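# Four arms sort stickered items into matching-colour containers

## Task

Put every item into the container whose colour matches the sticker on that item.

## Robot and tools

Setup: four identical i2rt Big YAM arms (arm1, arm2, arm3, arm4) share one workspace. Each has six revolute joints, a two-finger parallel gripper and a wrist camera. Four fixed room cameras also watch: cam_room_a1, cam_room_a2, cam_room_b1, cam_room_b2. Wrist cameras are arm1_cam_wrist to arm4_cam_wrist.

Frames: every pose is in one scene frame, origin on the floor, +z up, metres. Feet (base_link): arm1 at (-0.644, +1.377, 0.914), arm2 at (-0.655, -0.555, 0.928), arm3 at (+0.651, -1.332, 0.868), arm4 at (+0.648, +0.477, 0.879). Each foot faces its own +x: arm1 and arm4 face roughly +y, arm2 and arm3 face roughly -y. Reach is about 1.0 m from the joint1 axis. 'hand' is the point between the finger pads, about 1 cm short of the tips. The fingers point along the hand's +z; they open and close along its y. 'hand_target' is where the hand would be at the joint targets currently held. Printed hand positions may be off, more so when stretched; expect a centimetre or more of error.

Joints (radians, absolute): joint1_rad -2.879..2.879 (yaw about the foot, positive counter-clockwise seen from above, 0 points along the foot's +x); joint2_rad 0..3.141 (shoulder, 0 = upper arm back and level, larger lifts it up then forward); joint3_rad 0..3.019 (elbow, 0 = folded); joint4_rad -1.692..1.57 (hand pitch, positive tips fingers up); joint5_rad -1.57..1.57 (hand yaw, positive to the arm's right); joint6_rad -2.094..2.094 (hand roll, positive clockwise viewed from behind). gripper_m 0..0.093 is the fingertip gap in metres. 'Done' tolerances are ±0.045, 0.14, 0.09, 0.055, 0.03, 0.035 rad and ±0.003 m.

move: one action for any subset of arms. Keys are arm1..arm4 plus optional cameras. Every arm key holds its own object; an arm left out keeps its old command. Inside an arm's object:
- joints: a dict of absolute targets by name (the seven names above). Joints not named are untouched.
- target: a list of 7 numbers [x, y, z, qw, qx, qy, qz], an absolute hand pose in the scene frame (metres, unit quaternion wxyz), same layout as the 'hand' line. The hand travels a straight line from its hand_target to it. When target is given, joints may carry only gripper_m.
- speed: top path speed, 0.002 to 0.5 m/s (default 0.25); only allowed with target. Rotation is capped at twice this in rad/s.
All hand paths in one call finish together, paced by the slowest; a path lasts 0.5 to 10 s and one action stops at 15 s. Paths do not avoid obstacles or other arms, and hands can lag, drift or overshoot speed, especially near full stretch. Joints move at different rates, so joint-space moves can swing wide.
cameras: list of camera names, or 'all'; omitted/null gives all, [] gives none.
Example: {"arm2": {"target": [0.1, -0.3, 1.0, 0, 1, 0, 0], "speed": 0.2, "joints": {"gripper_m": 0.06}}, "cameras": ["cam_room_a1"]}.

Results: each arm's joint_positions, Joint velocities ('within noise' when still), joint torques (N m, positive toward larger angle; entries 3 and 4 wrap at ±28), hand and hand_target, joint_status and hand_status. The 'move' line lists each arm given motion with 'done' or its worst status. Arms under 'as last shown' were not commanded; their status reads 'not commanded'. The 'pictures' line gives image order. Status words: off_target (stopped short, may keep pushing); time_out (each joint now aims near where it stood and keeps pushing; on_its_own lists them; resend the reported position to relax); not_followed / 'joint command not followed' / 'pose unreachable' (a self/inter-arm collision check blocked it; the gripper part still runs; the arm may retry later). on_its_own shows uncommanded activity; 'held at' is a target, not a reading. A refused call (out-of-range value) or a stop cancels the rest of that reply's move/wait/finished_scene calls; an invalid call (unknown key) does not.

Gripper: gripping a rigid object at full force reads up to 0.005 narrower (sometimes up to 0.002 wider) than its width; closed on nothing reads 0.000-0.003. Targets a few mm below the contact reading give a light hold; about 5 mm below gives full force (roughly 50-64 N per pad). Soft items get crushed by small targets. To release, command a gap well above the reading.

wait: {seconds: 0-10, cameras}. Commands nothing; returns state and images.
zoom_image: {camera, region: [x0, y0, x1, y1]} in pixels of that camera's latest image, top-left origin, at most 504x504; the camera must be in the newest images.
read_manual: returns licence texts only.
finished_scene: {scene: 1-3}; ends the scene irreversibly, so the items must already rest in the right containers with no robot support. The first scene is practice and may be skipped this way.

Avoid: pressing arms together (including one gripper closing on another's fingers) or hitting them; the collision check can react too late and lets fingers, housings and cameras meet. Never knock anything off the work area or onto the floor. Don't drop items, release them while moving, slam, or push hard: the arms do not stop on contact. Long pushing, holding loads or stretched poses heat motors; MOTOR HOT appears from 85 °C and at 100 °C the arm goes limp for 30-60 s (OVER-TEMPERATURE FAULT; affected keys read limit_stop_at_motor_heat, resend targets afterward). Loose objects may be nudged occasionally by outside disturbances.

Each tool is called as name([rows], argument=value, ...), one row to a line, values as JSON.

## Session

move(arm1={"joints": {"joint1_rad": 1.50, "joint2_rad": 1.314, "joint3_rad": 1.557, "joint4_rad": -1.227, "joint5_rad": 0, "joint6_rad": 0, "gripper_m": 0.093}}, arm2={"joints": {"joint1_rad": -1.69, "joint2_rad": 1.314, "joint3_rad": 1.557, "joint4_rad": -1.227, "joint5_rad": 0, "joint6_rad": 0, "gripper_m": 0.093}}, arm3={"joints": {"joint1_rad": 1.69, "joint2_rad": 1.314, "joint3_rad": 1.557, "joint4_rad": -1.227, "joint5_rad": 0, "joint6_rad": 0, "gripper_m": 0.093}}, arm4={"joints": {"joint1_rad": -1.62, "joint2_rad": 1.314, "joint3_rad": 1.557, "joint4_rad": -1.227, "joint5_rad": 0, "joint6_rad": 0, "gripper_m": 0.093}}, cameras=["arm1_cam_wrist", "arm2_cam_wrist", "arm3_cam_wrist", "arm4_cam_wrist"])

Scene clock: 1.93 s.
Joint torques (N m): arm1=[-1.67 -8.59 13.86 1.54 0.07 -0.02] | arm2=[1.03 -13.16 12.19 1.25 -0.07 0.18] | arm3=[1.44 -12.04 10.63 0.83 0.11 -0.11] | arm4=[1.38 -12.92 10.81 1.07 0.1 -0.08]
Motor temperatures (°C): arm1=[20 23 31 23 21 21 21] | arm2=[23 24 29 22 22 20 23] | arm3=[24 23 25 23 24 23 23] | arm4=[22 22 26 22 24 21 24]
Heat: arm1: hottest joint3_rad 31 °C; arm2: hottest joint3_rad 29 °C; arm3: hottest joint3_rad 25 °C; arm4: hottest joint3_rad 26 °C.
move: arm1 done; arm2 done; arm3 done; arm4 done
Joint velocities: within noise
arm1.joint_positions: joint1_rad=+1.501 joint2_rad=+1.317 joint3_rad=+1.529 joint4_rad=-1.234 joint5_rad=-0.002 joint6_rad=+0.007 gripper_m=+0.09306
arm1.joint_status: all done
arm1.hand: x=-1.1318 y=+1.3771 z=+1.3066 quat_wxyz=(+0.001, +0.960, -0.004, -0.279) (m; scene frame)
arm1.hand_target: x=-1.1357 y=+1.3777 z=+1.3230 quat_wxyz=(-0.001, +0.955, -0.001, -0.297) (m; scene frame)
arm1.hand_status: not commanded
arm2.joint_positions: joint1_rad=-1.695 joint2_rad=+1.321 joint3_rad=+1.547 joint4_rad=-1.211 joint5_rad=+0.002 joint6_rad=-0.013 gripper_m=+0.09310
arm2.joint_status: all done
arm2.hand: x=-1.1579 y=-0.5523 z=+1.3221 quat_wxyz=(+0.005, -0.958, -0.003, +0.288) (m; scene frame)
arm2.hand_target: x=-1.1540 y=-0.5548 z=+1.3285 quat_wxyz=(+0.002, -0.957, +0.001, +0.289) (m; scene frame)
arm2.hand_status: not commanded
arm3.joint_positions: joint1_rad=+1.686 joint2_rad=+1.314 joint3_rad=+1.542 joint4_rad=-1.220 joint5_rad=-0.002 joint6_rad=+0.006 gripper_m=+0.09307
arm3.joint_status: all done
arm3.hand: x=+1.1483 y=-1.3291 z=+1.2626 quat_wxyz=(-0.286, -0.003, -0.958, +0.005) (m; scene frame)
arm3.hand_target: x=+1.1488 y=-1.3274 z=+1.2692 quat_wxyz=(-0.290, +0.001, -0.957, +0.007) (m; scene frame)
arm3.hand_status: not commanded
arm4.joint_positions: joint1_rad=-1.625 joint2_rad=+1.324 joint3_rad=+1.530 joint4_rad=-1.232 joint5_rad=+0.000 joint6_rad=+0.014 gripper_m=+0.09310
arm4.joint_status: all done
arm4.hand: x=+1.1464 y=+0.4792 z=+1.2589 quat_wxyz=(-0.267, -0.005, -0.964, +0.000) (m; scene frame)
arm4.hand_target: x=+1.1479 y=+0.4820 z=+1.2778 quat_wxyz=(-0.287, +0.004, -0.958, +0.000) (m; scene frame)
arm4.hand_status: not commanded
pictures: arm1_cam_wrist, arm2_cam_wrist, arm3_cam_wrist, arm4_cam_wrist
Images, in order (width x height): arm1_cam_wrist 672x504, arm2_cam_wrist 672x504, arm3_cam_wrist 672x504, arm4_cam_wrist 672x504.

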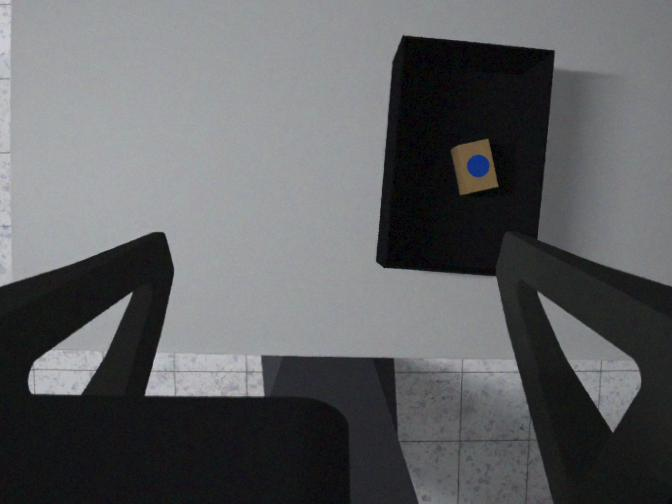

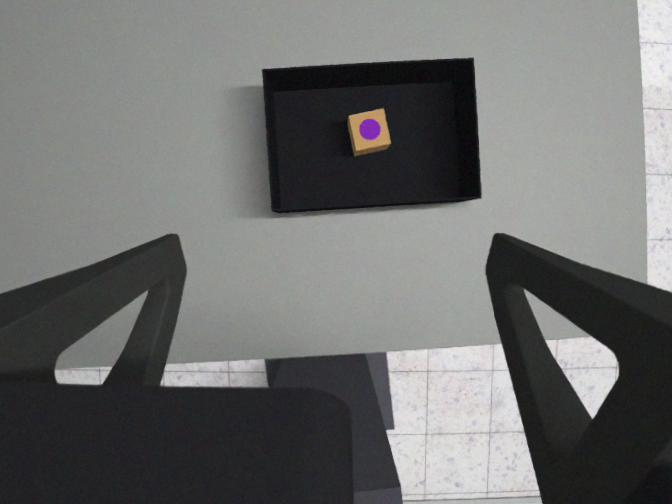

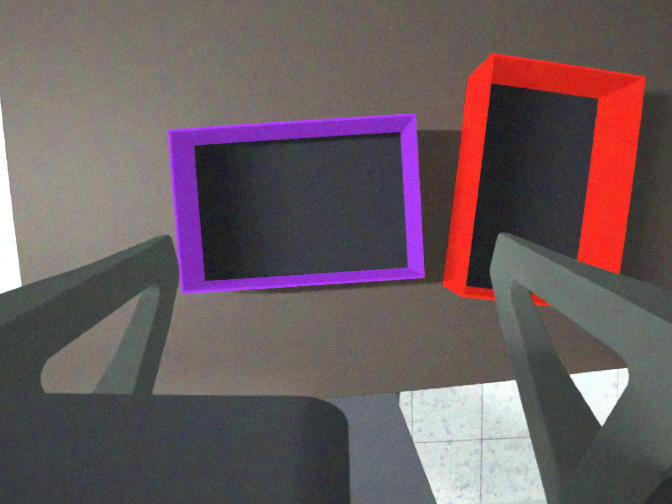

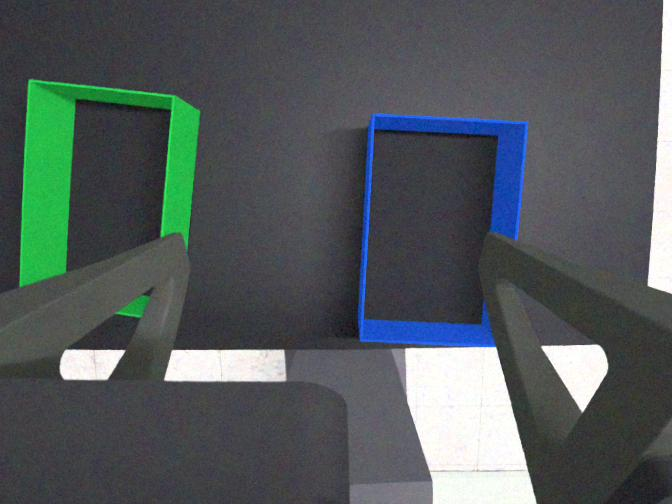

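move(arm1={"target": [-1.187, 1.564, 0.86, -0.02, -0.9721, -0.0902, 0.2155], "speed": 0.4}, arm2={"target": [-1.258, -0.51, 0.86, -0.0173, -0.9732, -0.078, 0.2157], "speed": 0.4}, arm3={"joints": {"joint1_rad": -1.956, "joint2_rad": 0.866, "joint3_rad": 1.16, "joint4_rad": -1.428}}, arm4={"joints": {"joint1_rad": 0.884, "joint2_rad": 0.866, "joint3_rad": 1.16, "joint4_rad": -1.428}}, cameras=["arm1_cam_wrist", "arm2_cam_wrist"])

Scene clock: 24.03 s.
Joint torques (N m): arm1=[-1.32 -16.03 10.8 1.32 -0.26 -0.05] | arm2=[0.26 -20.25 10.74 2.11 -0.3 -0.08] | arm3=[0.62 -5.19 8.69 0.59 -0.07 -0.1] | arm4=[0.79 -3.96 8.69 0.46 0.16 -0.08]
Motor temperatures (°C): arm1=[20 24 35 23 21 21 21] | arm2=[23 25 31 22 22 20 23] | arm3=[24 24 27 23 24 23 23] | arm4=[22 22 29 22 24 21 24]
Heat: arm1: hottest joint3_rad 35 °C; arm2: hottest joint3_rad 31 °C; arm3: hottest joint3_rad 27 °C; arm4: hottest joint3_rad 29 °C.
move: arm1 off_target; arm2 off_target; arm3 done; arm4 done
Joint velocities: within noise
arm1.joint_positions: joint1_rad=+1.103 joint2_rad=+1.999 joint3_rad=+1.089 joint4_rad=-0.381 joint5_rad=-0.230 joint6_rad=-0.533 gripper_m=+0.09306
arm1.joint_status: not commanded
arm1.hand: x=-1.1595 y=+1.5526 z=+0.8357 quat_wxyz=(+0.037, +0.979, +0.082, -0.182) (m; scene frame)
arm1.hand_target: x=-1.1857 y=+1.5635 z=+0.8611 quat_wxyz=(+0.020, +0.972, +0.090, -0.216) (m; scene frame)
arm1.hand_status: off_target (0.038 m and 4.5 deg from the pose sent, 0.487 m and 13.2 deg at the start)
arm2.joint_positions: joint1_rad=-1.787 joint2_rad=+2.028 joint3_rad=+1.139 joint4_rad=-0.321 joint5_rad=-0.110 joint6_rad=-0.226 gripper_m=+0.09310
arm2.joint_status: not commanded
arm2.hand: x=-1.2311 y=-0.5163 z=+0.8419 quat_wxyz=(-0.023, -0.980, -0.072, +0.185) (m; scene frame)
arm2.hand_target: x=-1.2567 y=-0.5101 z=+0.8610 quat_wxyz=(-0.017, -0.973, -0.078, +0.216) (m; scene frame)
arm2.hand_status: off_target (0.033 m and 3.8 deg from the pose sent, 0.475 m and 12.3 deg at the start)
arm3.joint_positions: joint1_rad=-1.946 joint2_rad=+0.876 joint3_rad=+1.165 joint4_rad=-1.422 joint5_rad=+0.002 joint6_rad=+0.004 gripper_m=+0.09307
arm3.joint_status: all done
arm3.hand: x=+0.3856 y=-1.1824 z=+1.2161 quat_wxyz=(+0.047, -0.946, +0.243, +0.208) (m; scene frame)
arm3.hand_target: x=+0.3903 y=-1.1821 z=+1.2162 quat_wxyz=(+0.048, -0.946, +0.246, +0.208) (m; scene frame)
arm3.hand_status: not commanded
arm4.joint_positions: joint1_rad=+0.883 joint2_rad=+0.866 joint3_rad=+1.158 joint4_rad=-1.419 joint5_rad=-0.001 joint6_rad=+0.012 gripper_m=+0.09310
arm4.joint_status: all done
arm4.hand: x=+0.4078 y=+0.6556 z=+1.2305 quat_wxyz=(-0.064, +0.925, -0.309, -0.211) (m; scene frame)
arm4.hand_target: x=+0.4091 y=+0.6544 z=+1.2305 quat_wxyz=(-0.065, +0.928, -0.303, -0.208) (m; scene frame)
arm4.hand_status: not commanded
pictures: arm1_cam_wrist, arm2_cam_wrist
Images, in order (width x height): arm1_cam_wrist 672x504, arm2_cam_wrist 672x504.

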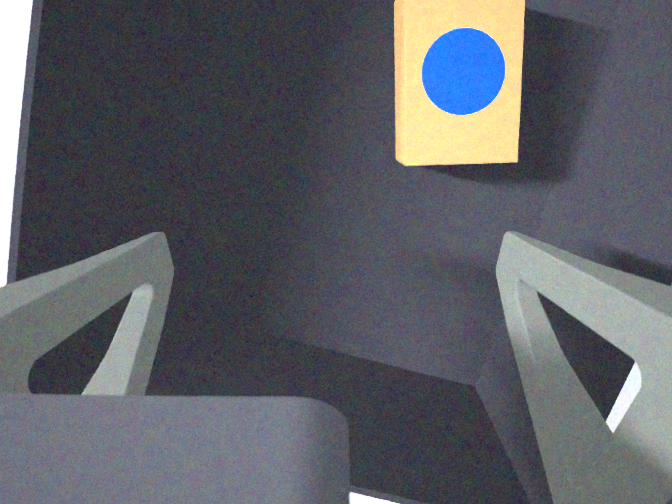

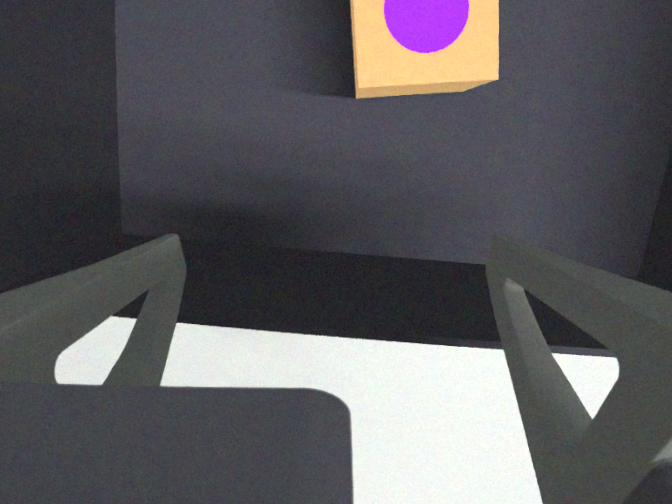

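move(arm1={"target": [-1.245, 1.597, 0.86, -0.02, -0.9721, -0.0902, 0.2155], "speed": 0.25}, arm2={"target": [-1.336, -0.489, 0.86, -0.0173, -0.9732, -0.078, 0.2157], "speed": 0.25}, cameras=[])

move(arm1={"target": [-1.248, 1.598, 0.757, -0.02, -0.9721, -0.0902, 0.2155], "speed": 0.18}, arm2={"target": [-1.339, -0.489, 0.757, -0.0173, -0.9732, -0.078, 0.2157], "speed": 0.18}, cameras=["arm1_cam_wrist", "arm2_cam_wrist"])

Scene clock: 55.80 s.
Joint torques (N m): arm1=[-2.2 -15.74 11.37 0.68 -0.22 -0.08] | arm2=[0.26 -20.07 11.77 1.01 -0.3 -0.09] | arm3=[0.5 -5.19 8.64 0.53 -0.06 -0.1] | arm4=[0.97 -3.55 8.77 0.43 0.13 -0.07]
Motor temperatures (°C): arm1=[20 26 34 23 22 21 21] | arm2=[23 26 35 22 22 20 23] | arm3=[24 23 27 23 24 23 23] | arm4=[22 22 32 22 24 21 24]
Heat: arm1: hottest joint3_rad 34 °C; arm2: hottest joint3_rad 35 °C; arm3: hottest joint3_rad 27 °C; arm4: hottest joint3_rad 32 °C.
move: arm1 off_target; arm2 off_target
Joint velocities: within noise
arm1.joint_positions: joint1_rad=+1.099 joint2_rad=+2.094 joint3_rad=+1.327 joint4_rad=-0.463 joint5_rad=-0.235 joint6_rad=-0.546 gripper_m=+0.09306
arm1.joint_status: not commanded
arm1.hand: x=-1.2355 y=+1.5862 z=+0.8557 quat_wxyz=(+0.024, +0.973, +0.090, -0.210) (m; scene frame)
arm1.hand_target: x=-1.2446 y=+1.5970 z=+0.8603 quat_wxyz=(+0.020, +0.972, +0.090, -0.216) (m; scene frame)
arm1.hand_status: off_target (0.015 m and 0.8 deg from the pose sent, 0.099 m and 4.5 deg at the start)
arm2.joint_positions: joint1_rad=-1.809 joint2_rad=+2.143 joint3_rad=+1.432 joint4_rad=-0.428 joint5_rad=-0.119 joint6_rad=-0.245 gripper_m=+0.09310
arm2.joint_status: not commanded
arm2.hand: x=-1.3280 y=-0.4936 z=+0.8676 quat_wxyz=(-0.017, -0.973, -0.073, +0.220) (m; scene frame)
arm2.hand_target: x=-1.3355 y=-0.4891 z=+0.8600 quat_wxyz=(-0.017, -0.973, -0.078, +0.216) (m; scene frame)
arm2.hand_status: off_target (0.012 m and 0.7 deg from the pose sent, 0.110 m and 3.8 deg at the start)
arm3, arm4: as last shown
pictures: none
No camera images: "cameras" was empty.

Scene clock: 57.23 s.
Joint torques (N m): arm1=[-2.73 -17.44 10.36 1.46 -0.13 -0.04] | arm2=[0.26 -22.3 10.76 2.15 -0.26 -0.08] | arm3=[0.62 -5.07 8.69 0.59 -0.07 -0.1] | arm4=[1.03 -3.96 8.9 0.49 0.1 -0.07]
Motor temperatures (°C): arm1=[20 26 34 23 22 21 21] | arm2=[23 26 35 22 22 20 23] | arm3=[24 23 27 23 24 23 23] | arm4=[22 22 32 22 24 21 24]
Heat: arm1: hottest joint3_rad 34 °C; arm2: hottest joint3_rad 35 °C; arm3: hottest joint3_rad 27 °C; arm4: hottest joint3_rad 32 °C.
move: arm1 off_target; arm2 off_target
Joint velocities: within noise
arm1.joint_positions: joint1_rad=+1.100 joint2_rad=+2.305 joint3_rad=+1.335 joint4_rad=-0.308 joint5_rad=-0.238 joint6_rad=-0.550 gripper_m=+0.09303
arm1.joint_status: not commanded
arm1.hand: x=-1.2249 y=+1.5805 z=+0.7438 quat_wxyz=(+0.036, +0.977, +0.090, -0.190) (m; scene frame)
arm1.hand_target: x=-1.2468 y=+1.5978 z=+0.7582 quat_wxyz=(+0.020, +0.972, +0.090, -0.215) (m; scene frame)
arm1.hand_status: off_target (0.032 m and 3.5 deg from the pose sent, 0.100 m and 0.8 deg at the start)
arm2.joint_positions: joint1_rad=-1.809 joint2_rad=+2.353 joint3_rad=+1.456 joint4_rad=-0.292 joint5_rad=-0.119 joint6_rad=-0.245 gripper_m=+0.09310
arm2.joint_status: not commanded
arm2.hand: x=-1.3186 y=-0.4943 z=+0.7527 quat_wxyz=(-0.022, -0.978, -0.072, +0.196) (m; scene frame)
arm2.hand_target: x=-1.3382 y=-0.4891 z=+0.7579 quat_wxyz=(-0.017, -0.973, -0.078, +0.216) (m; scene frame)
arm2.hand_status: off_target (0.022 m and 2.5 deg from the pose sent, 0.111 m and 0.7 deg at the start)
arm3, arm4: as last shown
pictures: arm1_cam_wrist, arm2_cam_wrist
Images, in order (width x height): arm1_cam_wrist 672x504, arm2_cam_wrist 672x504.

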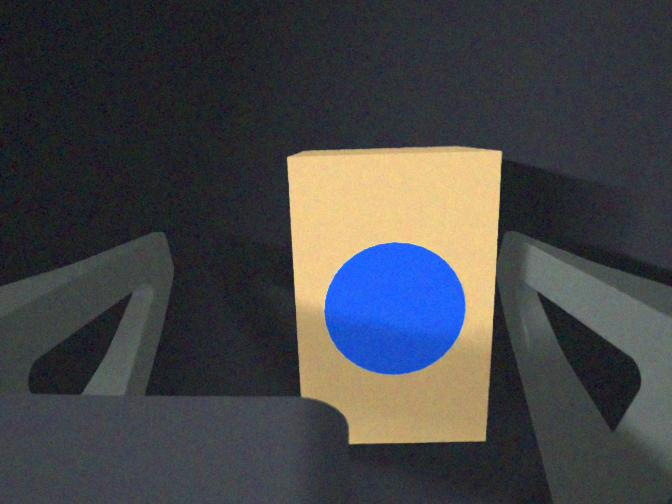

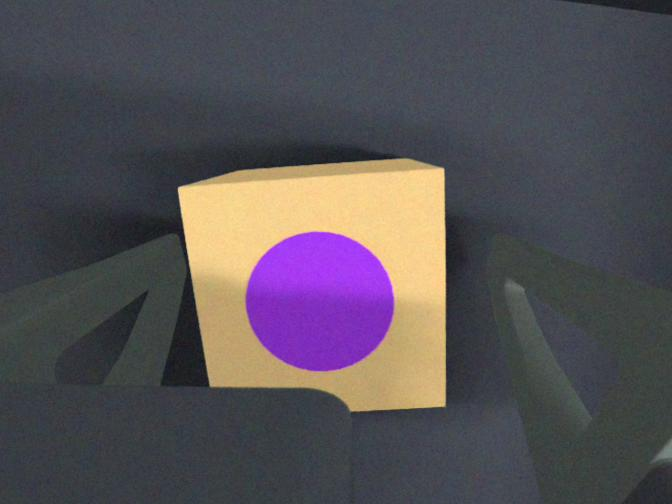

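move(arm1={"joints": {"gripper_m": 0.033}}, arm2={"joints": {"gripper_m": 0.04}}, cameras=[])

move(arm1={"target": [-1.14, 1.565, 1.03, -0.02, -0.9721, -0.0902, 0.2155], "speed": 0.4}, arm2={"target": [-1.22, -0.5, 1.03, -0.0173, -0.9732, -0.078, 0.2157], "speed": 0.4}, cameras=[])

move(arm1={"joints": {"joint1_rad": -2.25, "joint2_rad": 0.866, "joint3_rad": 1.16, "joint4_rad": -1.428, "joint5_rad": 0, "joint6_rad": 0}}, arm2={"joints": {"joint1_rad": 0.918, "joint2_rad": 0.866, "joint3_rad": 1.16, "joint4_rad": -1.428, "joint5_rad": 0, "joint6_rad": 0}}, cameras=["arm1_cam_wrist", "arm2_cam_wrist"])

move(arm1={"target": [-0.0456, 0.9589, 1.08, 0.2064, 0.2932, 0.9313, -0.065], "speed": 0.4}, arm2={"target": [-0.0578, -0.9105, 1.07, 0.2087, 0.259, 0.9414, -0.0574], "speed": 0.4}, cameras=["arm1_cam_wrist", "arm2_cam_wrist"])

move(arm1={"target": [0.0118, 0.9188, 1.02, 0.2064, 0.2932, 0.9313, -0.065], "speed": 0.15}, arm2={"target": [0.0024, -0.9463, 1.014, 0.2087, 0.259, 0.9414, -0.0574], "speed": 0.15}, cameras=["arm1_cam_wrist", "arm2_cam_wrist"])

Scene clock: 84.67 s.
Joint torques (N m): arm1=[-2.43 -17.85 10.25 1.57 -0.11 -0.05] | arm2=[0.32 -22.07 10.65 2.19 -0.25 -0.06] | arm3=[0.79 -5.13 8.64 0.57 -0.06 -0.1] | arm4=[0.91 -4.19 8.72 0.51 0.14 -0.06]
Motor temperatures (°C): arm1=[20 25 35 23 21 21 21] | arm2=[23 27 34 22 22 20 23] | arm3=[24 23 28 23 24 23 23] | arm4=[22 22 33 22 24 21 24]
Heat: arm1: hottest joint3_rad 35 °C; arm2: hottest joint3_rad 34 °C; arm3: hottest joint3_rad 28 °C; arm4: hottest joint3_rad 33 °C.
move: arm1 off_target; arm2 off_target
Joint velocities: within noise
arm1.joint_positions: joint1_rad=+1.099 joint2_rad=+2.305 joint3_rad=+1.336 joint4_rad=-0.307 joint5_rad=-0.237 joint6_rad=-0.550 gripper_m=+0.04396
arm1.joint_status: gripper_m off_target (ended at +0.04399, target +0.03300)
arm1.hand: x=-1.2253 y=+1.5812 z=+0.7441 quat_wxyz=(+0.035, +0.977, +0.090, -0.191) (m; scene frame)
arm1.hand_target: x=-1.2468 y=+1.5978 z=+0.7582 quat_wxyz=(+0.020, +0.972, +0.090, -0.215) (m; scene frame)
arm1.hand_status: not commanded
arm2.joint_positions: joint1_rad=-1.809 joint2_rad=+2.353 joint3_rad=+1.457 joint4_rad=-0.292 joint5_rad=-0.120 joint6_rad=-0.246 gripper_m=+0.05328
arm2.joint_status: gripper_m off_target (ended at +0.05330, target +0.04000)
arm2.hand: x=-1.3192 y=-0.4943 z=+0.7531 quat_wxyz=(-0.022, -0.978, -0.073, +0.196) (m; scene frame)
arm2.hand_target: x=-1.3381 y=-0.4891 z=+0.7578 quat_wxyz=(-0.017, -0.973, -0.078, +0.216) (m; scene frame)
arm2.hand_status: not commanded
arm3, arm4: as last shown
arm3.hand_target: x=+0.3903 y=-1.1821 z=+1.2161 quat_wxyz=(+0.048, -0.946, +0.246, +0.208) (m; scene frame)
pictures: none
No camera images: "cameras" was empty.

Scene clock: 86.23 s.
Joint torques (N m): arm1=[-2.26 -10.81 10.48 0.57 -0.24 -0.06] | arm2=[-0.15 -15.62 9.57 1.17 -0.3 -0.09] | arm3=[0.62 -5.19 8.65 0.59 -0.07 -0.09] | arm4=[1.08 -3.55 8.72 0.5 0.12 -0.07]
Motor temperatures (°C): arm1=[20 25 35 23 21 21 21] | arm2=[23 27 34 22 22 20 23] | arm3=[24 23 28 23 24 23 23] | arm4=[22 22 33 22 24 21 24]
Heat: arm1: hottest joint3_rad 35 °C; arm2: hottest joint3_rad 34 °C; arm3: hottest joint3_rad 28 °C; arm4: hottest joint3_rad 33 °C.
move: arm1 done; arm2 off_target
Joint velocities: within noise
arm1.joint_positions: joint1_rad=+1.073 joint2_rad=+1.609 joint3_rad=+1.150 joint4_rad=-0.750 joint5_rad=-0.244 joint6_rad=-0.571 gripper_m=+0.04396
arm1.joint_status: not commanded
arm1.hand: x=-1.1427 y=+1.5607 z=+1.0342 quat_wxyz=(+0.017, +0.971, +0.091, -0.222) (m; scene frame)
arm1.hand_target: x=-1.1400 y=+1.5649 z=+1.0300 quat_wxyz=(+0.020, +0.972, +0.090, -0.216) (m; scene frame)
arm1.hand_status: done (0.007 m and 0.8 deg from the pose sent, 0.299 m and 3.4 deg at the start)
arm2.joint_positions: joint1_rad=-1.813 joint2_rad=+1.653 joint3_rad=+1.205 joint4_rad=-0.664 joint5_rad=-0.124 joint6_rad=-0.252 gripper_m=+0.05327
arm2.joint_status: not commanded
arm2.hand: x=-1.2266 y=-0.5043 z=+1.0447 quat_wxyz=(-0.015, -0.969, -0.076, +0.233) (m; scene frame)
arm2.hand_target: x=-1.2198 y=-0.5001 z=+1.0303 quat_wxyz=(-0.018, -0.973, -0.078, +0.216) (m; scene frame)
arm2.hand_status: off_target (0.017 m and 2.1 deg from the pose sent, 0.294 m and 2.4 deg at the start)
arm3, arm4: as last shown
pictures: none
No camera images: "cameras" was empty.

Scene clock: 88.67 s.
Joint torques (N m): arm1=[-2.55 -2.26 12.11 0.76 -0.01 0.09] | arm2=[1.03 -5.01 11.45 1.1 0.14 0.21] | arm3=[0.79 -5.07 8.68 0.58 -0.06 -0.1] | arm4=[0.67 -4.07 8.66 0.47 0.12 -0.06]
Motor temperatures (°C): arm1=[20 25 35 23 21 21 21] | arm2=[23 27 34 22 22 20 23] | arm3=[24 23 28 23 24 23 23] | arm4=[22 22 34 22 24 21 24]
Heat: arm1: hottest joint3_rad 35 °C; arm2: hottest joint3_rad 34 °C; arm3: hottest joint3_rad 28 °C; arm4: hottest joint3_rad 34 °C.
move: arm1 done; arm2 done
Joint velocities: within noise
arm1.joint_positions: joint1_rad=-2.245 joint2_rad=+0.874 joint3_rad=+1.148 joint4_rad=-1.418 joint5_rad=+0.002 joint6_rad=-0.007 gripper_m=+0.04393
arm1.joint_status: all done
arm1.hand: x=-0.3919 y=+1.2047 z=+1.2538 quat_wxyz=(-0.194, -0.288, -0.935, +0.066) (m; scene frame)
arm1.hand_target: x=-0.3946 y=+1.2052 z=+1.2607 quat_wxyz=(-0.199, -0.293, -0.933, +0.066) (m; scene frame)
arm1.hand_status: not commanded
arm2.joint_positions: joint1_rad=+0.915 joint2_rad=+0.869 joint3_rad=+1.154 joint4_rad=-1.415 joint5_rad=-0.003 joint6_rad=-0.015 gripper_m=+0.05319
arm2.joint_status: all done
arm2.hand: x=-0.3976 y=-0.7105 z=+1.2765 quat_wxyz=(-0.211, -0.253, -0.943, +0.056) (m; scene frame)
arm2.hand_target: x=-0.3999 y=-0.7088 z=+1.2791 quat_wxyz=(-0.210, -0.259, -0.941, +0.056) (m; scene frame)
arm2.hand_status: not commanded
arm3, arm4: as last shown
pictures: arm1_cam_wrist, arm2_cam_wrist
Images, in order (width x height): arm1_cam_wrist 672x504, arm2_cam_wrist 672x504.

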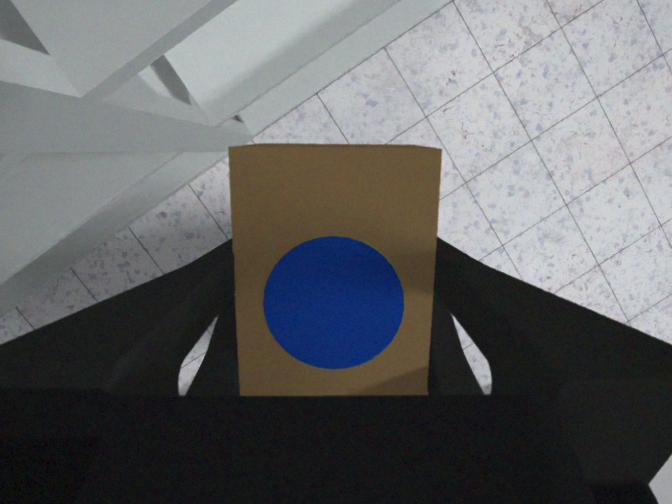

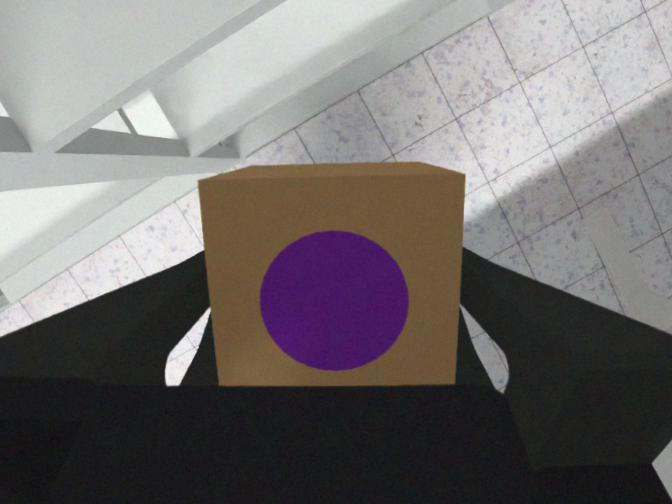

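Scene clock: 90.70 s.
Joint torques (N m): arm1=[-2.73 -20.01 16.99 0.64 0 0.11] | arm2=[1.14 -21.95 15.95 1.55 0.14 0.22] | arm3=[0.62 -5.07 8.66 0.58 -0.07 -0.1] | arm4=[0.67 -3.84 8.73 0.38 0.12 -0.08]
Motor temperatures (°C): arm1=[20 25 35 23 21 21 21] | arm2=[23 27 34 22 22 20 23] | arm3=[24 23 28 23 24 23 23] | arm4=[22 22 34 22 24 21 24]
Heat: arm1: hottest joint3_rad 35 °C; arm2: hottest joint3_rad 34 °C; arm3: hottest joint3_rad 28 °C; arm4: hottest joint3_rad 34 °C.
move: arm1 off_target; arm2 off_target
Joint velocities: within noise
arm1.joint_positions: joint1_rad=-2.245 joint2_rad=+2.011 joint3_rad=+1.796 joint4_rad=-0.978 joint5_rad=-0.006 joint6_rad=-0.007 gripper_m=+0.04393
arm1.joint_status: not commanded
arm1.hand: x=-0.0590 y=+0.9739 z=+1.0381 quat_wxyz=(-0.172, -0.289, -0.940, +0.055) (m; scene frame)
arm1.hand_target: x=-0.0477 y=+0.9603 z=+1.0804 quat_wxyz=(-0.207, -0.293, -0.931, +0.065) (m; scene frame)
arm1.hand_status: off_target (0.046 m and 4.2 deg from the pose sent, 0.459 m and 1.6 deg at the start)
arm2.joint_positions: joint1_rad=+0.915 joint2_rad=+1.932 joint3_rad=+1.615 joint4_rad=-0.882 joint5_rad=+0.000 joint6_rad=-0.014 gripper_m=+0.05319
arm2.joint_status: not commanded
arm2.hand: x=-0.0792 y=-0.9005 z=+1.0408 quat_wxyz=(-0.178, -0.255, -0.949, +0.049) (m; scene frame)
arm2.hand_target: x=-0.0596 y=-0.9093 z=+1.0705 quat_wxyz=(-0.209, -0.259, -0.941, +0.057) (m; scene frame)
arm2.hand_status: off_target (0.038 m and 3.7 deg from the pose sent, 0.445 m and 0.8 deg at the start)
arm3, arm4: as last shown
pictures: arm1_cam_wrist, arm2_cam_wrist
Images, in order (width x height): arm1_cam_wrist 672x504, arm2_cam_wrist 672x504.

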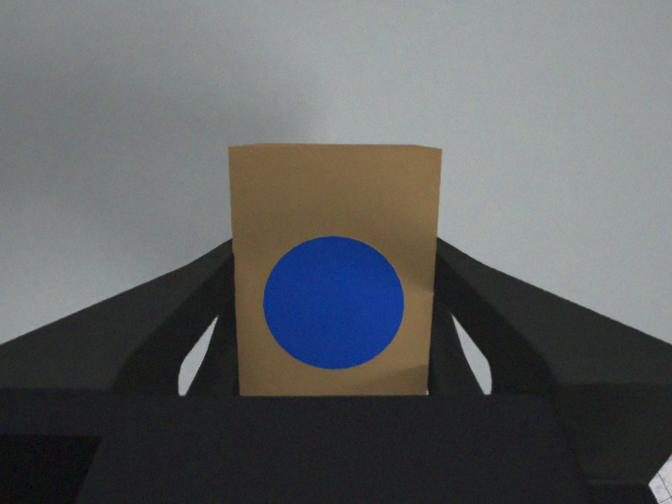

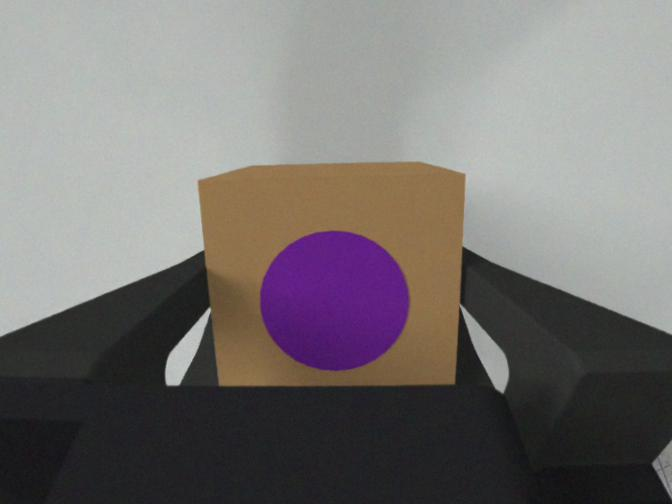

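Scene clock: 91.93 s.
Joint torques (N m): arm1=[-2.61 -18.9 16.43 0.8 0.04 0.11] | arm2=[1.32 -20.72 15.38 1.76 0.13 0.19] | arm3=[0.67 -5.25 8.66 0.57 -0.06 -0.1] | arm4=[0.62 -3.6 8.77 0.36 0.14 -0.08]
Motor temperatures (°C): arm1=[20 25 36 23 21 21 21] | arm2=[23 27 34 22 22 20 23] | arm3=[24 23 28 23 24 23 23] | arm4=[22 22 34 22 24 21 24]
Heat: arm1: hottest joint3_rad 36 °C; arm2: hottest joint3_rad 34 °C; arm3: hottest joint3_rad 28 °C; arm4: hottest joint3_rad 34 °C.
move: arm1 off_target; arm2 off_target
Joint velocities: within noise
arm1.joint_positions: joint1_rad=-2.246 joint2_rad=+2.216 joint3_rad=+2.065 joint4_rad=-0.987 joint5_rad=-0.007 joint6_rad=-0.006 gripper_m=+0.04390
arm1.joint_status: not commanded
arm1.hand: x=+0.0029 y=+0.9303 z=+1.0141 quat_wxyz=(-0.198, -0.288, -0.935, +0.063) (m; scene frame)
arm1.hand_target: x=+0.0110 y=+0.9192 z=+1.0201 quat_wxyz=(-0.207, -0.293, -0.931, +0.065) (m; scene frame)
arm1.hand_status: off_target (0.016 m and 1.2 deg from the pose sent, 0.092 m and 4.2 deg at the start)
arm2.joint_positions: joint1_rad=+0.915 joint2_rad=+2.118 joint3_rad=+1.854 joint4_rad=-0.880 joint5_rad=+0.001 joint6_rad=-0.012 gripper_m=+0.05319
arm2.joint_status: not commanded
arm2.hand: x=-0.0141 y=-0.9398 z=+1.0230 quat_wxyz=(-0.204, -0.255, -0.943, +0.056) (m; scene frame)
arm2.hand_target: x=+0.0013 y=-0.9457 z=+1.0141 quat_wxyz=(-0.209, -0.259, -0.941, +0.057) (m; scene frame)
arm2.hand_status: off_target (0.020 m and 0.7 deg from the pose sent, 0.097 m and 3.7 deg at the start)
arm3, arm4: as last shown
pictures: arm1_cam_wrist, arm2_cam_wrist
Images, in order (width x height): arm1_cam_wrist 672x504, arm2_cam_wrist 672x504.

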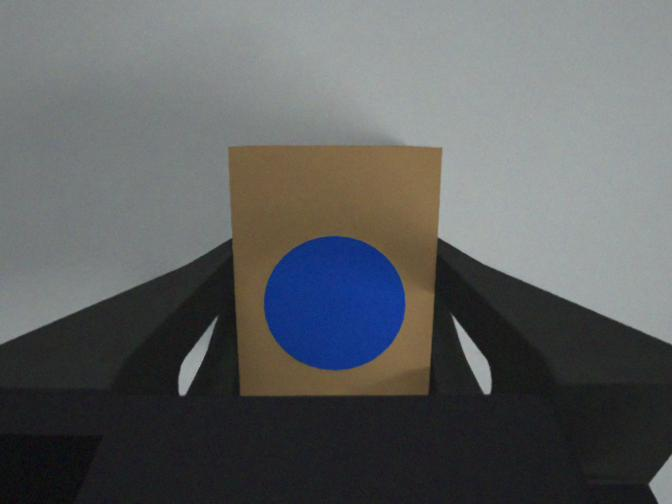

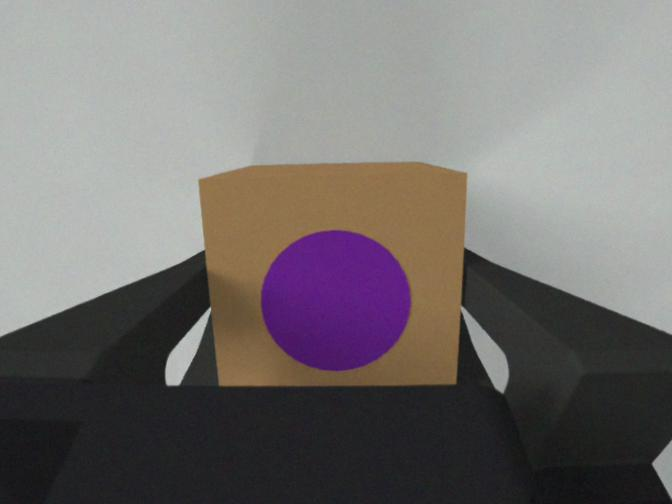

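move(arm1={"joints": {"gripper_m": 0.093}}, arm2={"joints": {"gripper_m": 0.093}}, cameras=[])

move(arm1={"target": [-0.31, 1.143, 1.11, 0.2064, 0.2932, 0.9313, -0.065], "speed": 0.4}, arm4={"target": [0.0542, 0.9101, 1.07, 0.0671, -0.9282, 0.3026, 0.2057], "speed": 0.4}, arm2={"target": [-0.294, -0.77, 1.12, 0.2087, 0.259, 0.9414, -0.0574], "speed": 0.4}, arm3={"target": [0.0205, -0.9843, 1.085, 0.0541, -0.9453, 0.2442, 0.2095], "speed": 0.4}, cameras=["arm3_cam_wrist", "arm4_cam_wrist"])

move(arm4={"target": [-0.0024, 0.9514, 1.018, 0.0671, -0.9282, 0.3026, 0.2057], "speed": 0.2}, arm3={"target": [-0.0408, -0.9505, 1.038, 0.0541, -0.9453, 0.2442, 0.2095], "speed": 0.2}, arm1={"joints": {"joint2_rad": 0.866, "joint3_rad": 1.16, "joint4_rad": -1.428, "joint5_rad": 0, "joint6_rad": 0}}, arm2={"joints": {"joint2_rad": 0.866, "joint3_rad": 1.16, "joint4_rad": -1.428, "joint5_rad": 0, "joint6_rad": 0}}, cameras=["arm3_cam_wrist", "arm4_cam_wrist"])

Scene clock: 105.47 s.
Joint torques (N m): arm1=[-2.67 -21.01 16.49 0.61 0.01 0.09] | arm2=[1.2 -21.95 15.27 1.77 0.12 0.19] | arm3=[0.62 -5.13 8.66 0.66 -0.06 -0.11] | arm4=[1.03 -3.66 8.81 0.44 0.11 -0.08]
Motor temperatures (°C): arm1=[20 25 37 23 21 21 22] | arm2=[23 26 36 22 22 20 24] | arm3=[24 23 28 23 24 23 23] | arm4=[22 22 34 22 24 21 24]
Heat: arm1: hottest joint3_rad 37 °C; arm2: hottest joint3_rad 36 °C; arm3: hottest joint3_rad 28 °C; arm4: hottest joint3_rad 34 °C.
move: arm1 done; arm2 done
Joint velocities: within noise
arm1.joint_positions: joint1_rad=-2.246 joint2_rad=+2.228 joint3_rad=+2.065 joint4_rad=-0.987 joint5_rad=-0.007 joint6_rad=-0.006 gripper_m=+0.09296
arm1.joint_status: all done
arm1.hand: x=+0.0026 y=+0.9304 z=+1.0054 quat_wxyz=(-0.193, -0.288, -0.936, +0.061) (m; scene frame)
arm1.hand_target: x=+0.0110 y=+0.9192 z=+1.0200 quat_wxyz=(-0.207, -0.293, -0.931, +0.065) (m; scene frame)
arm1.hand_status: not commanded
arm2.joint_positions: joint1_rad=+0.915 joint2_rad=+2.132 joint3_rad=+1.854 joint4_rad=-0.880 joint5_rad=+0.001 joint6_rad=-0.012 gripper_m=+0.09293
arm2.joint_status: all done
arm2.hand: x=-0.0145 y=-0.9395 z=+1.0130 quat_wxyz=(-0.198, -0.255, -0.945, +0.054) (m; scene frame)
arm2.hand_target: x=+0.0013 y=-0.9457 z=+1.0142 quat_wxyz=(-0.209, -0.259, -0.941, +0.057) (m; scene frame)
arm2.hand_status: not commanded
arm3.joint_positions: joint1_rad=-1.946 joint2_rad=+0.876 joint3_rad=+1.165 joint4_rad=-1.422 joint5_rad=+0.002 joint6_rad=+0.004 gripper_m=+0.09307
arm3.joint_status: not commanded
arm3.hand: x=+0.3856 y=-1.1824 z=+1.2161 quat_wxyz=(+0.047, -0.946, +0.243, +0.208) (m; scene frame)
arm3.hand_target: x=+0.3903 y=-1.1821 z=+1.2161 quat_wxyz=(+0.048, -0.946, +0.246, +0.208) (m; scene frame)
arm3.hand_status: not commanded
arm4.joint_positions: joint1_rad=+0.883 joint2_rad=+0.866 joint3_rad=+1.158 joint4_rad=-1.419 joint5_rad=-0.001 joint6_rad=+0.012 gripper_m=+0.09310
arm4.joint_status: not commanded
arm4.hand: x=+0.4078 y=+0.6556 z=+1.2305 quat_wxyz=(-0.064, +0.925, -0.309, -0.211) (m; scene frame)
arm4.hand_target: x=+0.4091 y=+0.6544 z=+1.2305 quat_wxyz=(-0.065, +0.928, -0.303, -0.208) (m; scene frame)
arm4.hand_status: not commanded
pictures: none
No camera images: "cameras" was empty.

Scene clock: 107.53 s.
Joint torques (N m): arm1=[-3.02 -4.42 11.21 0.84 -0.08 0.01] | arm2=[1.38 -8.76 10 1.11 0.16 0.2] | arm3=[1.49 -24.29 13.75 0.39 0.12 -0.06] | arm4=[0.85 -23.94 12.4 0.28 0.23 -0.05]
Motor temperatures (°C): arm1=[20 25 37 23 21 21 22] | arm2=[23 26 36 22 22 20 23] | arm3=[24 23 28 23 24 23 23] | arm4=[22 22 34 22 24 21 24]
Heat: arm1: hottest joint3_rad 37 °C; arm2: hottest joint3_rad 36 °C; arm3: hottest joint3_rad 28 °C; arm4: hottest joint3_rad 34 °C.
move: arm1 done; arm2 off_target; arm3 off_target; arm4 off_target
Joint velocities: within noise
arm1.joint_positions: joint1_rad=-2.247 joint2_rad=+1.127 joint3_rad=+0.925 joint4_rad=-0.900 joint5_rad=-0.008 joint6_rad=-0.001 gripper_m=+0.09297
arm1.joint_status: not commanded
arm1.hand: x=-0.3067 y=+1.1460 z=+1.1136 quat_wxyz=(-0.215, -0.289, -0.930, +0.067) (m; scene frame)
arm1.hand_target: x=-0.3100 y=+1.1431 z=+1.1100 quat_wxyz=(-0.206, -0.293, -0.931, +0.065) (m; scene frame)
arm1.hand_status: done (0.006 m and 1.1 deg from the pose sent, 0.392 m and 1.8 deg at the start)
arm2.joint_positions: joint1_rad=+0.915 joint2_rad=+1.181 joint3_rad=+0.962 joint4_rad=-0.875 joint5_rad=+0.002 joint6_rad=-0.009 gripper_m=+0.09293
arm2.joint_status: not commanded
arm2.hand: x=-0.2900 y=-0.7755 z=+1.1332 quat_wxyz=(-0.227, -0.255, -0.938, +0.063) (m; scene frame)
arm2.hand_target: x=-0.2942 y=-0.7701 z=+1.1202 quat_wxyz=(-0.209, -0.259, -0.941, +0.058) (m; scene frame)
arm2.hand_status: off_target (0.015 m and 2.3 deg from the pose sent, 0.344 m and 1.4 deg at the start)
arm3.joint_positions: joint1_rad=-1.946 joint2_rad=+1.972 joint3_rad=+1.882 joint4_rad=-1.094 joint5_rad=+0.012 joint6_rad=+0.004 gripper_m=+0.09307
arm3.joint_status: not commanded
arm3.hand: x=+0.0316 y=-0.9908 z=+1.0524 quat_wxyz=(+0.046, -0.951, +0.245, +0.183) (m; scene frame)
arm3.hand_target: x=+0.0220 y=-0.9850 z=+1.0850 quat_wxyz=(+0.054, -0.945, +0.244, +0.210) (m; scene frame)
arm3.hand_status: off_target (0.035 m and 3.3 deg from the pose sent, 0.436 m and 0.8 deg at the start)
arm4.joint_positions: joint1_rad=+0.883 joint2_rad=+2.025 joint3_rad=+1.900 joint4_rad=-1.050 joint5_rad=+0.003 joint6_rad=+0.012 gripper_m=+0.09310
arm4.joint_status: not commanded
arm4.hand: x=+0.0658 y=+0.9053 z=+1.0471 quat_wxyz=(-0.059, +0.930, -0.311, -0.189) (m; scene frame)
arm4.hand_target: x=+0.0550 y=+0.9093 z=+1.0701 quat_wxyz=(-0.067, +0.928, -0.303, -0.206) (m; scene frame)
arm4.hand_status: off_target (0.026 m and 2.4 deg from the pose sent, 0.464 m and 1.1 deg at the start)
pictures: arm3_cam_wrist, arm4_cam_wrist
Images, in order (width x height): arm3_cam_wrist 672x504, arm4_cam_wrist 672x504.

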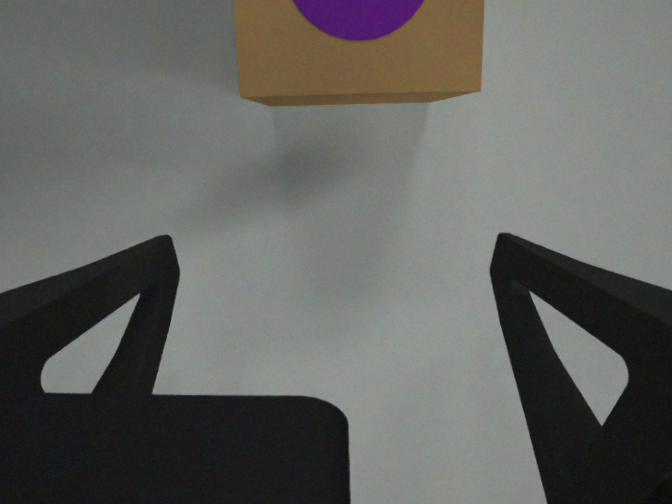

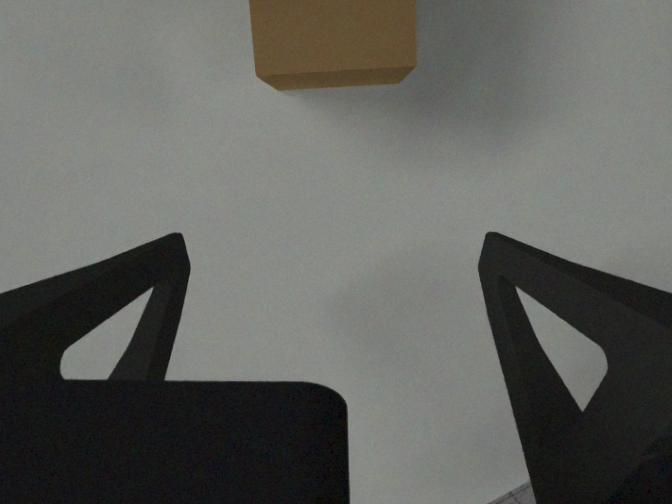

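Scene clock: 108.83 s.
Joint torques (N m): arm1=[-2.73 -0.79 12.66 0.69 0.06 0.06] | arm2=[1.26 -4.25 12.48 1.02 -0.12 0.15] | arm3=[1.61 -25.17 13.23 0.46 0.11 -0.09] | arm4=[0.56 -24.59 12.05 0.35 0.11 -0.07]
Motor temperatures (°C): arm1=[20 25 37 23 21 21 22] | arm2=[23 26 36 22 22 20 23] | arm3=[24 24 28 23 24 23 23] | arm4=[22 23 34 22 24 21 24]
Heat: arm1: hottest joint3_rad 37 °C; arm2: hottest joint3_rad 36 °C; arm3: hottest joint3_rad 28 °C; arm4: hottest joint3_rad 34 °C.
move: arm1 done; arm2 done; arm3 off_target; arm4 done
Joint velocities: within noise
arm1.joint_positions: joint1_rad=-2.247 joint2_rad=+0.866 joint3_rad=+1.142 joint4_rad=-1.417 joint5_rad=-0.002 joint6_rad=-0.001 gripper_m=+0.09297
arm1.joint_status: all done
arm1.hand: x=-0.3936 y=+1.2061 z=+1.2532 quat_wxyz=(-0.196, -0.292, -0.934, +0.064) (m; scene frame)
arm1.hand_target: x=-0.3959 y=+1.2034 z=+1.2608 quat_wxyz=(-0.199, -0.297, -0.932, +0.067) (m; scene frame)
arm1.hand_status: not commanded
arm2.joint_positions: joint1_rad=+0.915 joint2_rad=+0.862 joint3_rad=+1.142 joint4_rad=-1.414 joint5_rad=+0.002 joint6_rad=-0.009 gripper_m=+0.09293
arm2.joint_status: all done
arm2.hand: x=-0.4005 y=-0.7101 z=+1.2732 quat_wxyz=(-0.209, -0.256, -0.942, +0.058) (m; scene frame)
arm2.hand_target: x=-0.3993 y=-0.7078 z=+1.2792 quat_wxyz=(-0.210, -0.257, -0.942, +0.055) (m; scene frame)
arm2.hand_status: not commanded
arm3.joint_positions: joint1_rad=-1.948 joint2_rad=+2.186 joint3_rad=+2.161 joint4_rad=-1.125 joint5_rad=+0.012 joint6_rad=+0.007 gripper_m=+0.09305
arm3.joint_status: not commanded
arm3.hand: x=-0.0318 y=-0.9558 z=+1.0283 quat_wxyz=(+0.050, -0.947, +0.247, +0.199) (m; scene frame)
arm3.hand_target: x=-0.0403 y=-0.9509 z=+1.0380 quat_wxyz=(+0.054, -0.945, +0.244, +0.210) (m; scene frame)
arm3.hand_status: off_target (0.014 m and 1.3 deg from the pose sent, 0.084 m and 3.3 deg at the start)
arm4.joint_positions: joint1_rad=+0.889 joint2_rad=+2.247 joint3_rad=+2.192 joint4_rad=-1.086 joint5_rad=+0.006 joint6_rad=+0.011 gripper_m=+0.09305
arm4.joint_status: not commanded
arm4.hand: x=+0.0044 y=+0.9446 z=+1.0192 quat_wxyz=(-0.065, +0.927, -0.307, -0.204) (m; scene frame)
arm4.hand_target: x=-0.0019 y=+0.9512 z=+1.0179 quat_wxyz=(-0.067, +0.928, -0.303, -0.206) (m; scene frame)
arm4.hand_status: done (0.010 m and 0.6 deg from the pose sent, 0.087 m and 2.4 deg at the start)
pictures: arm3_cam_wrist, arm4_cam_wrist
Images, in order (width x height): arm3_cam_wrist 672x504, arm4_cam_wrist 672x504.

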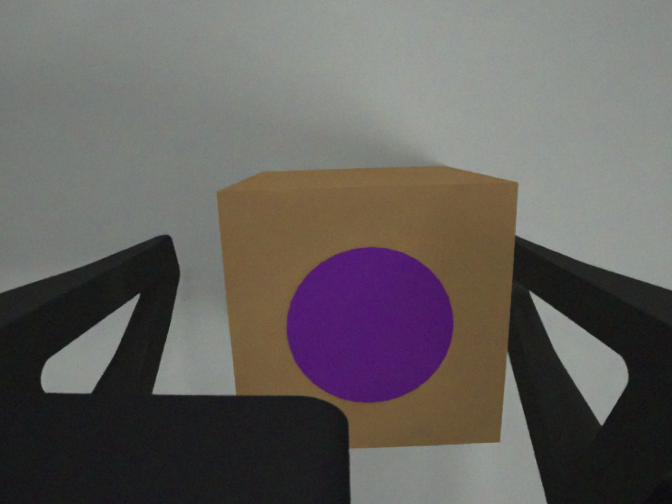

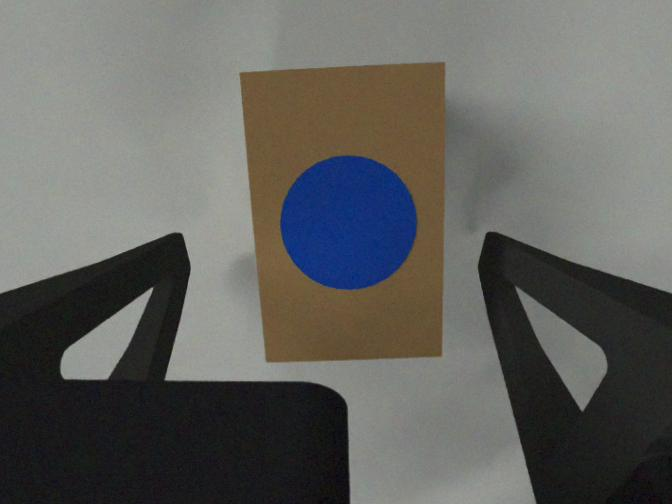

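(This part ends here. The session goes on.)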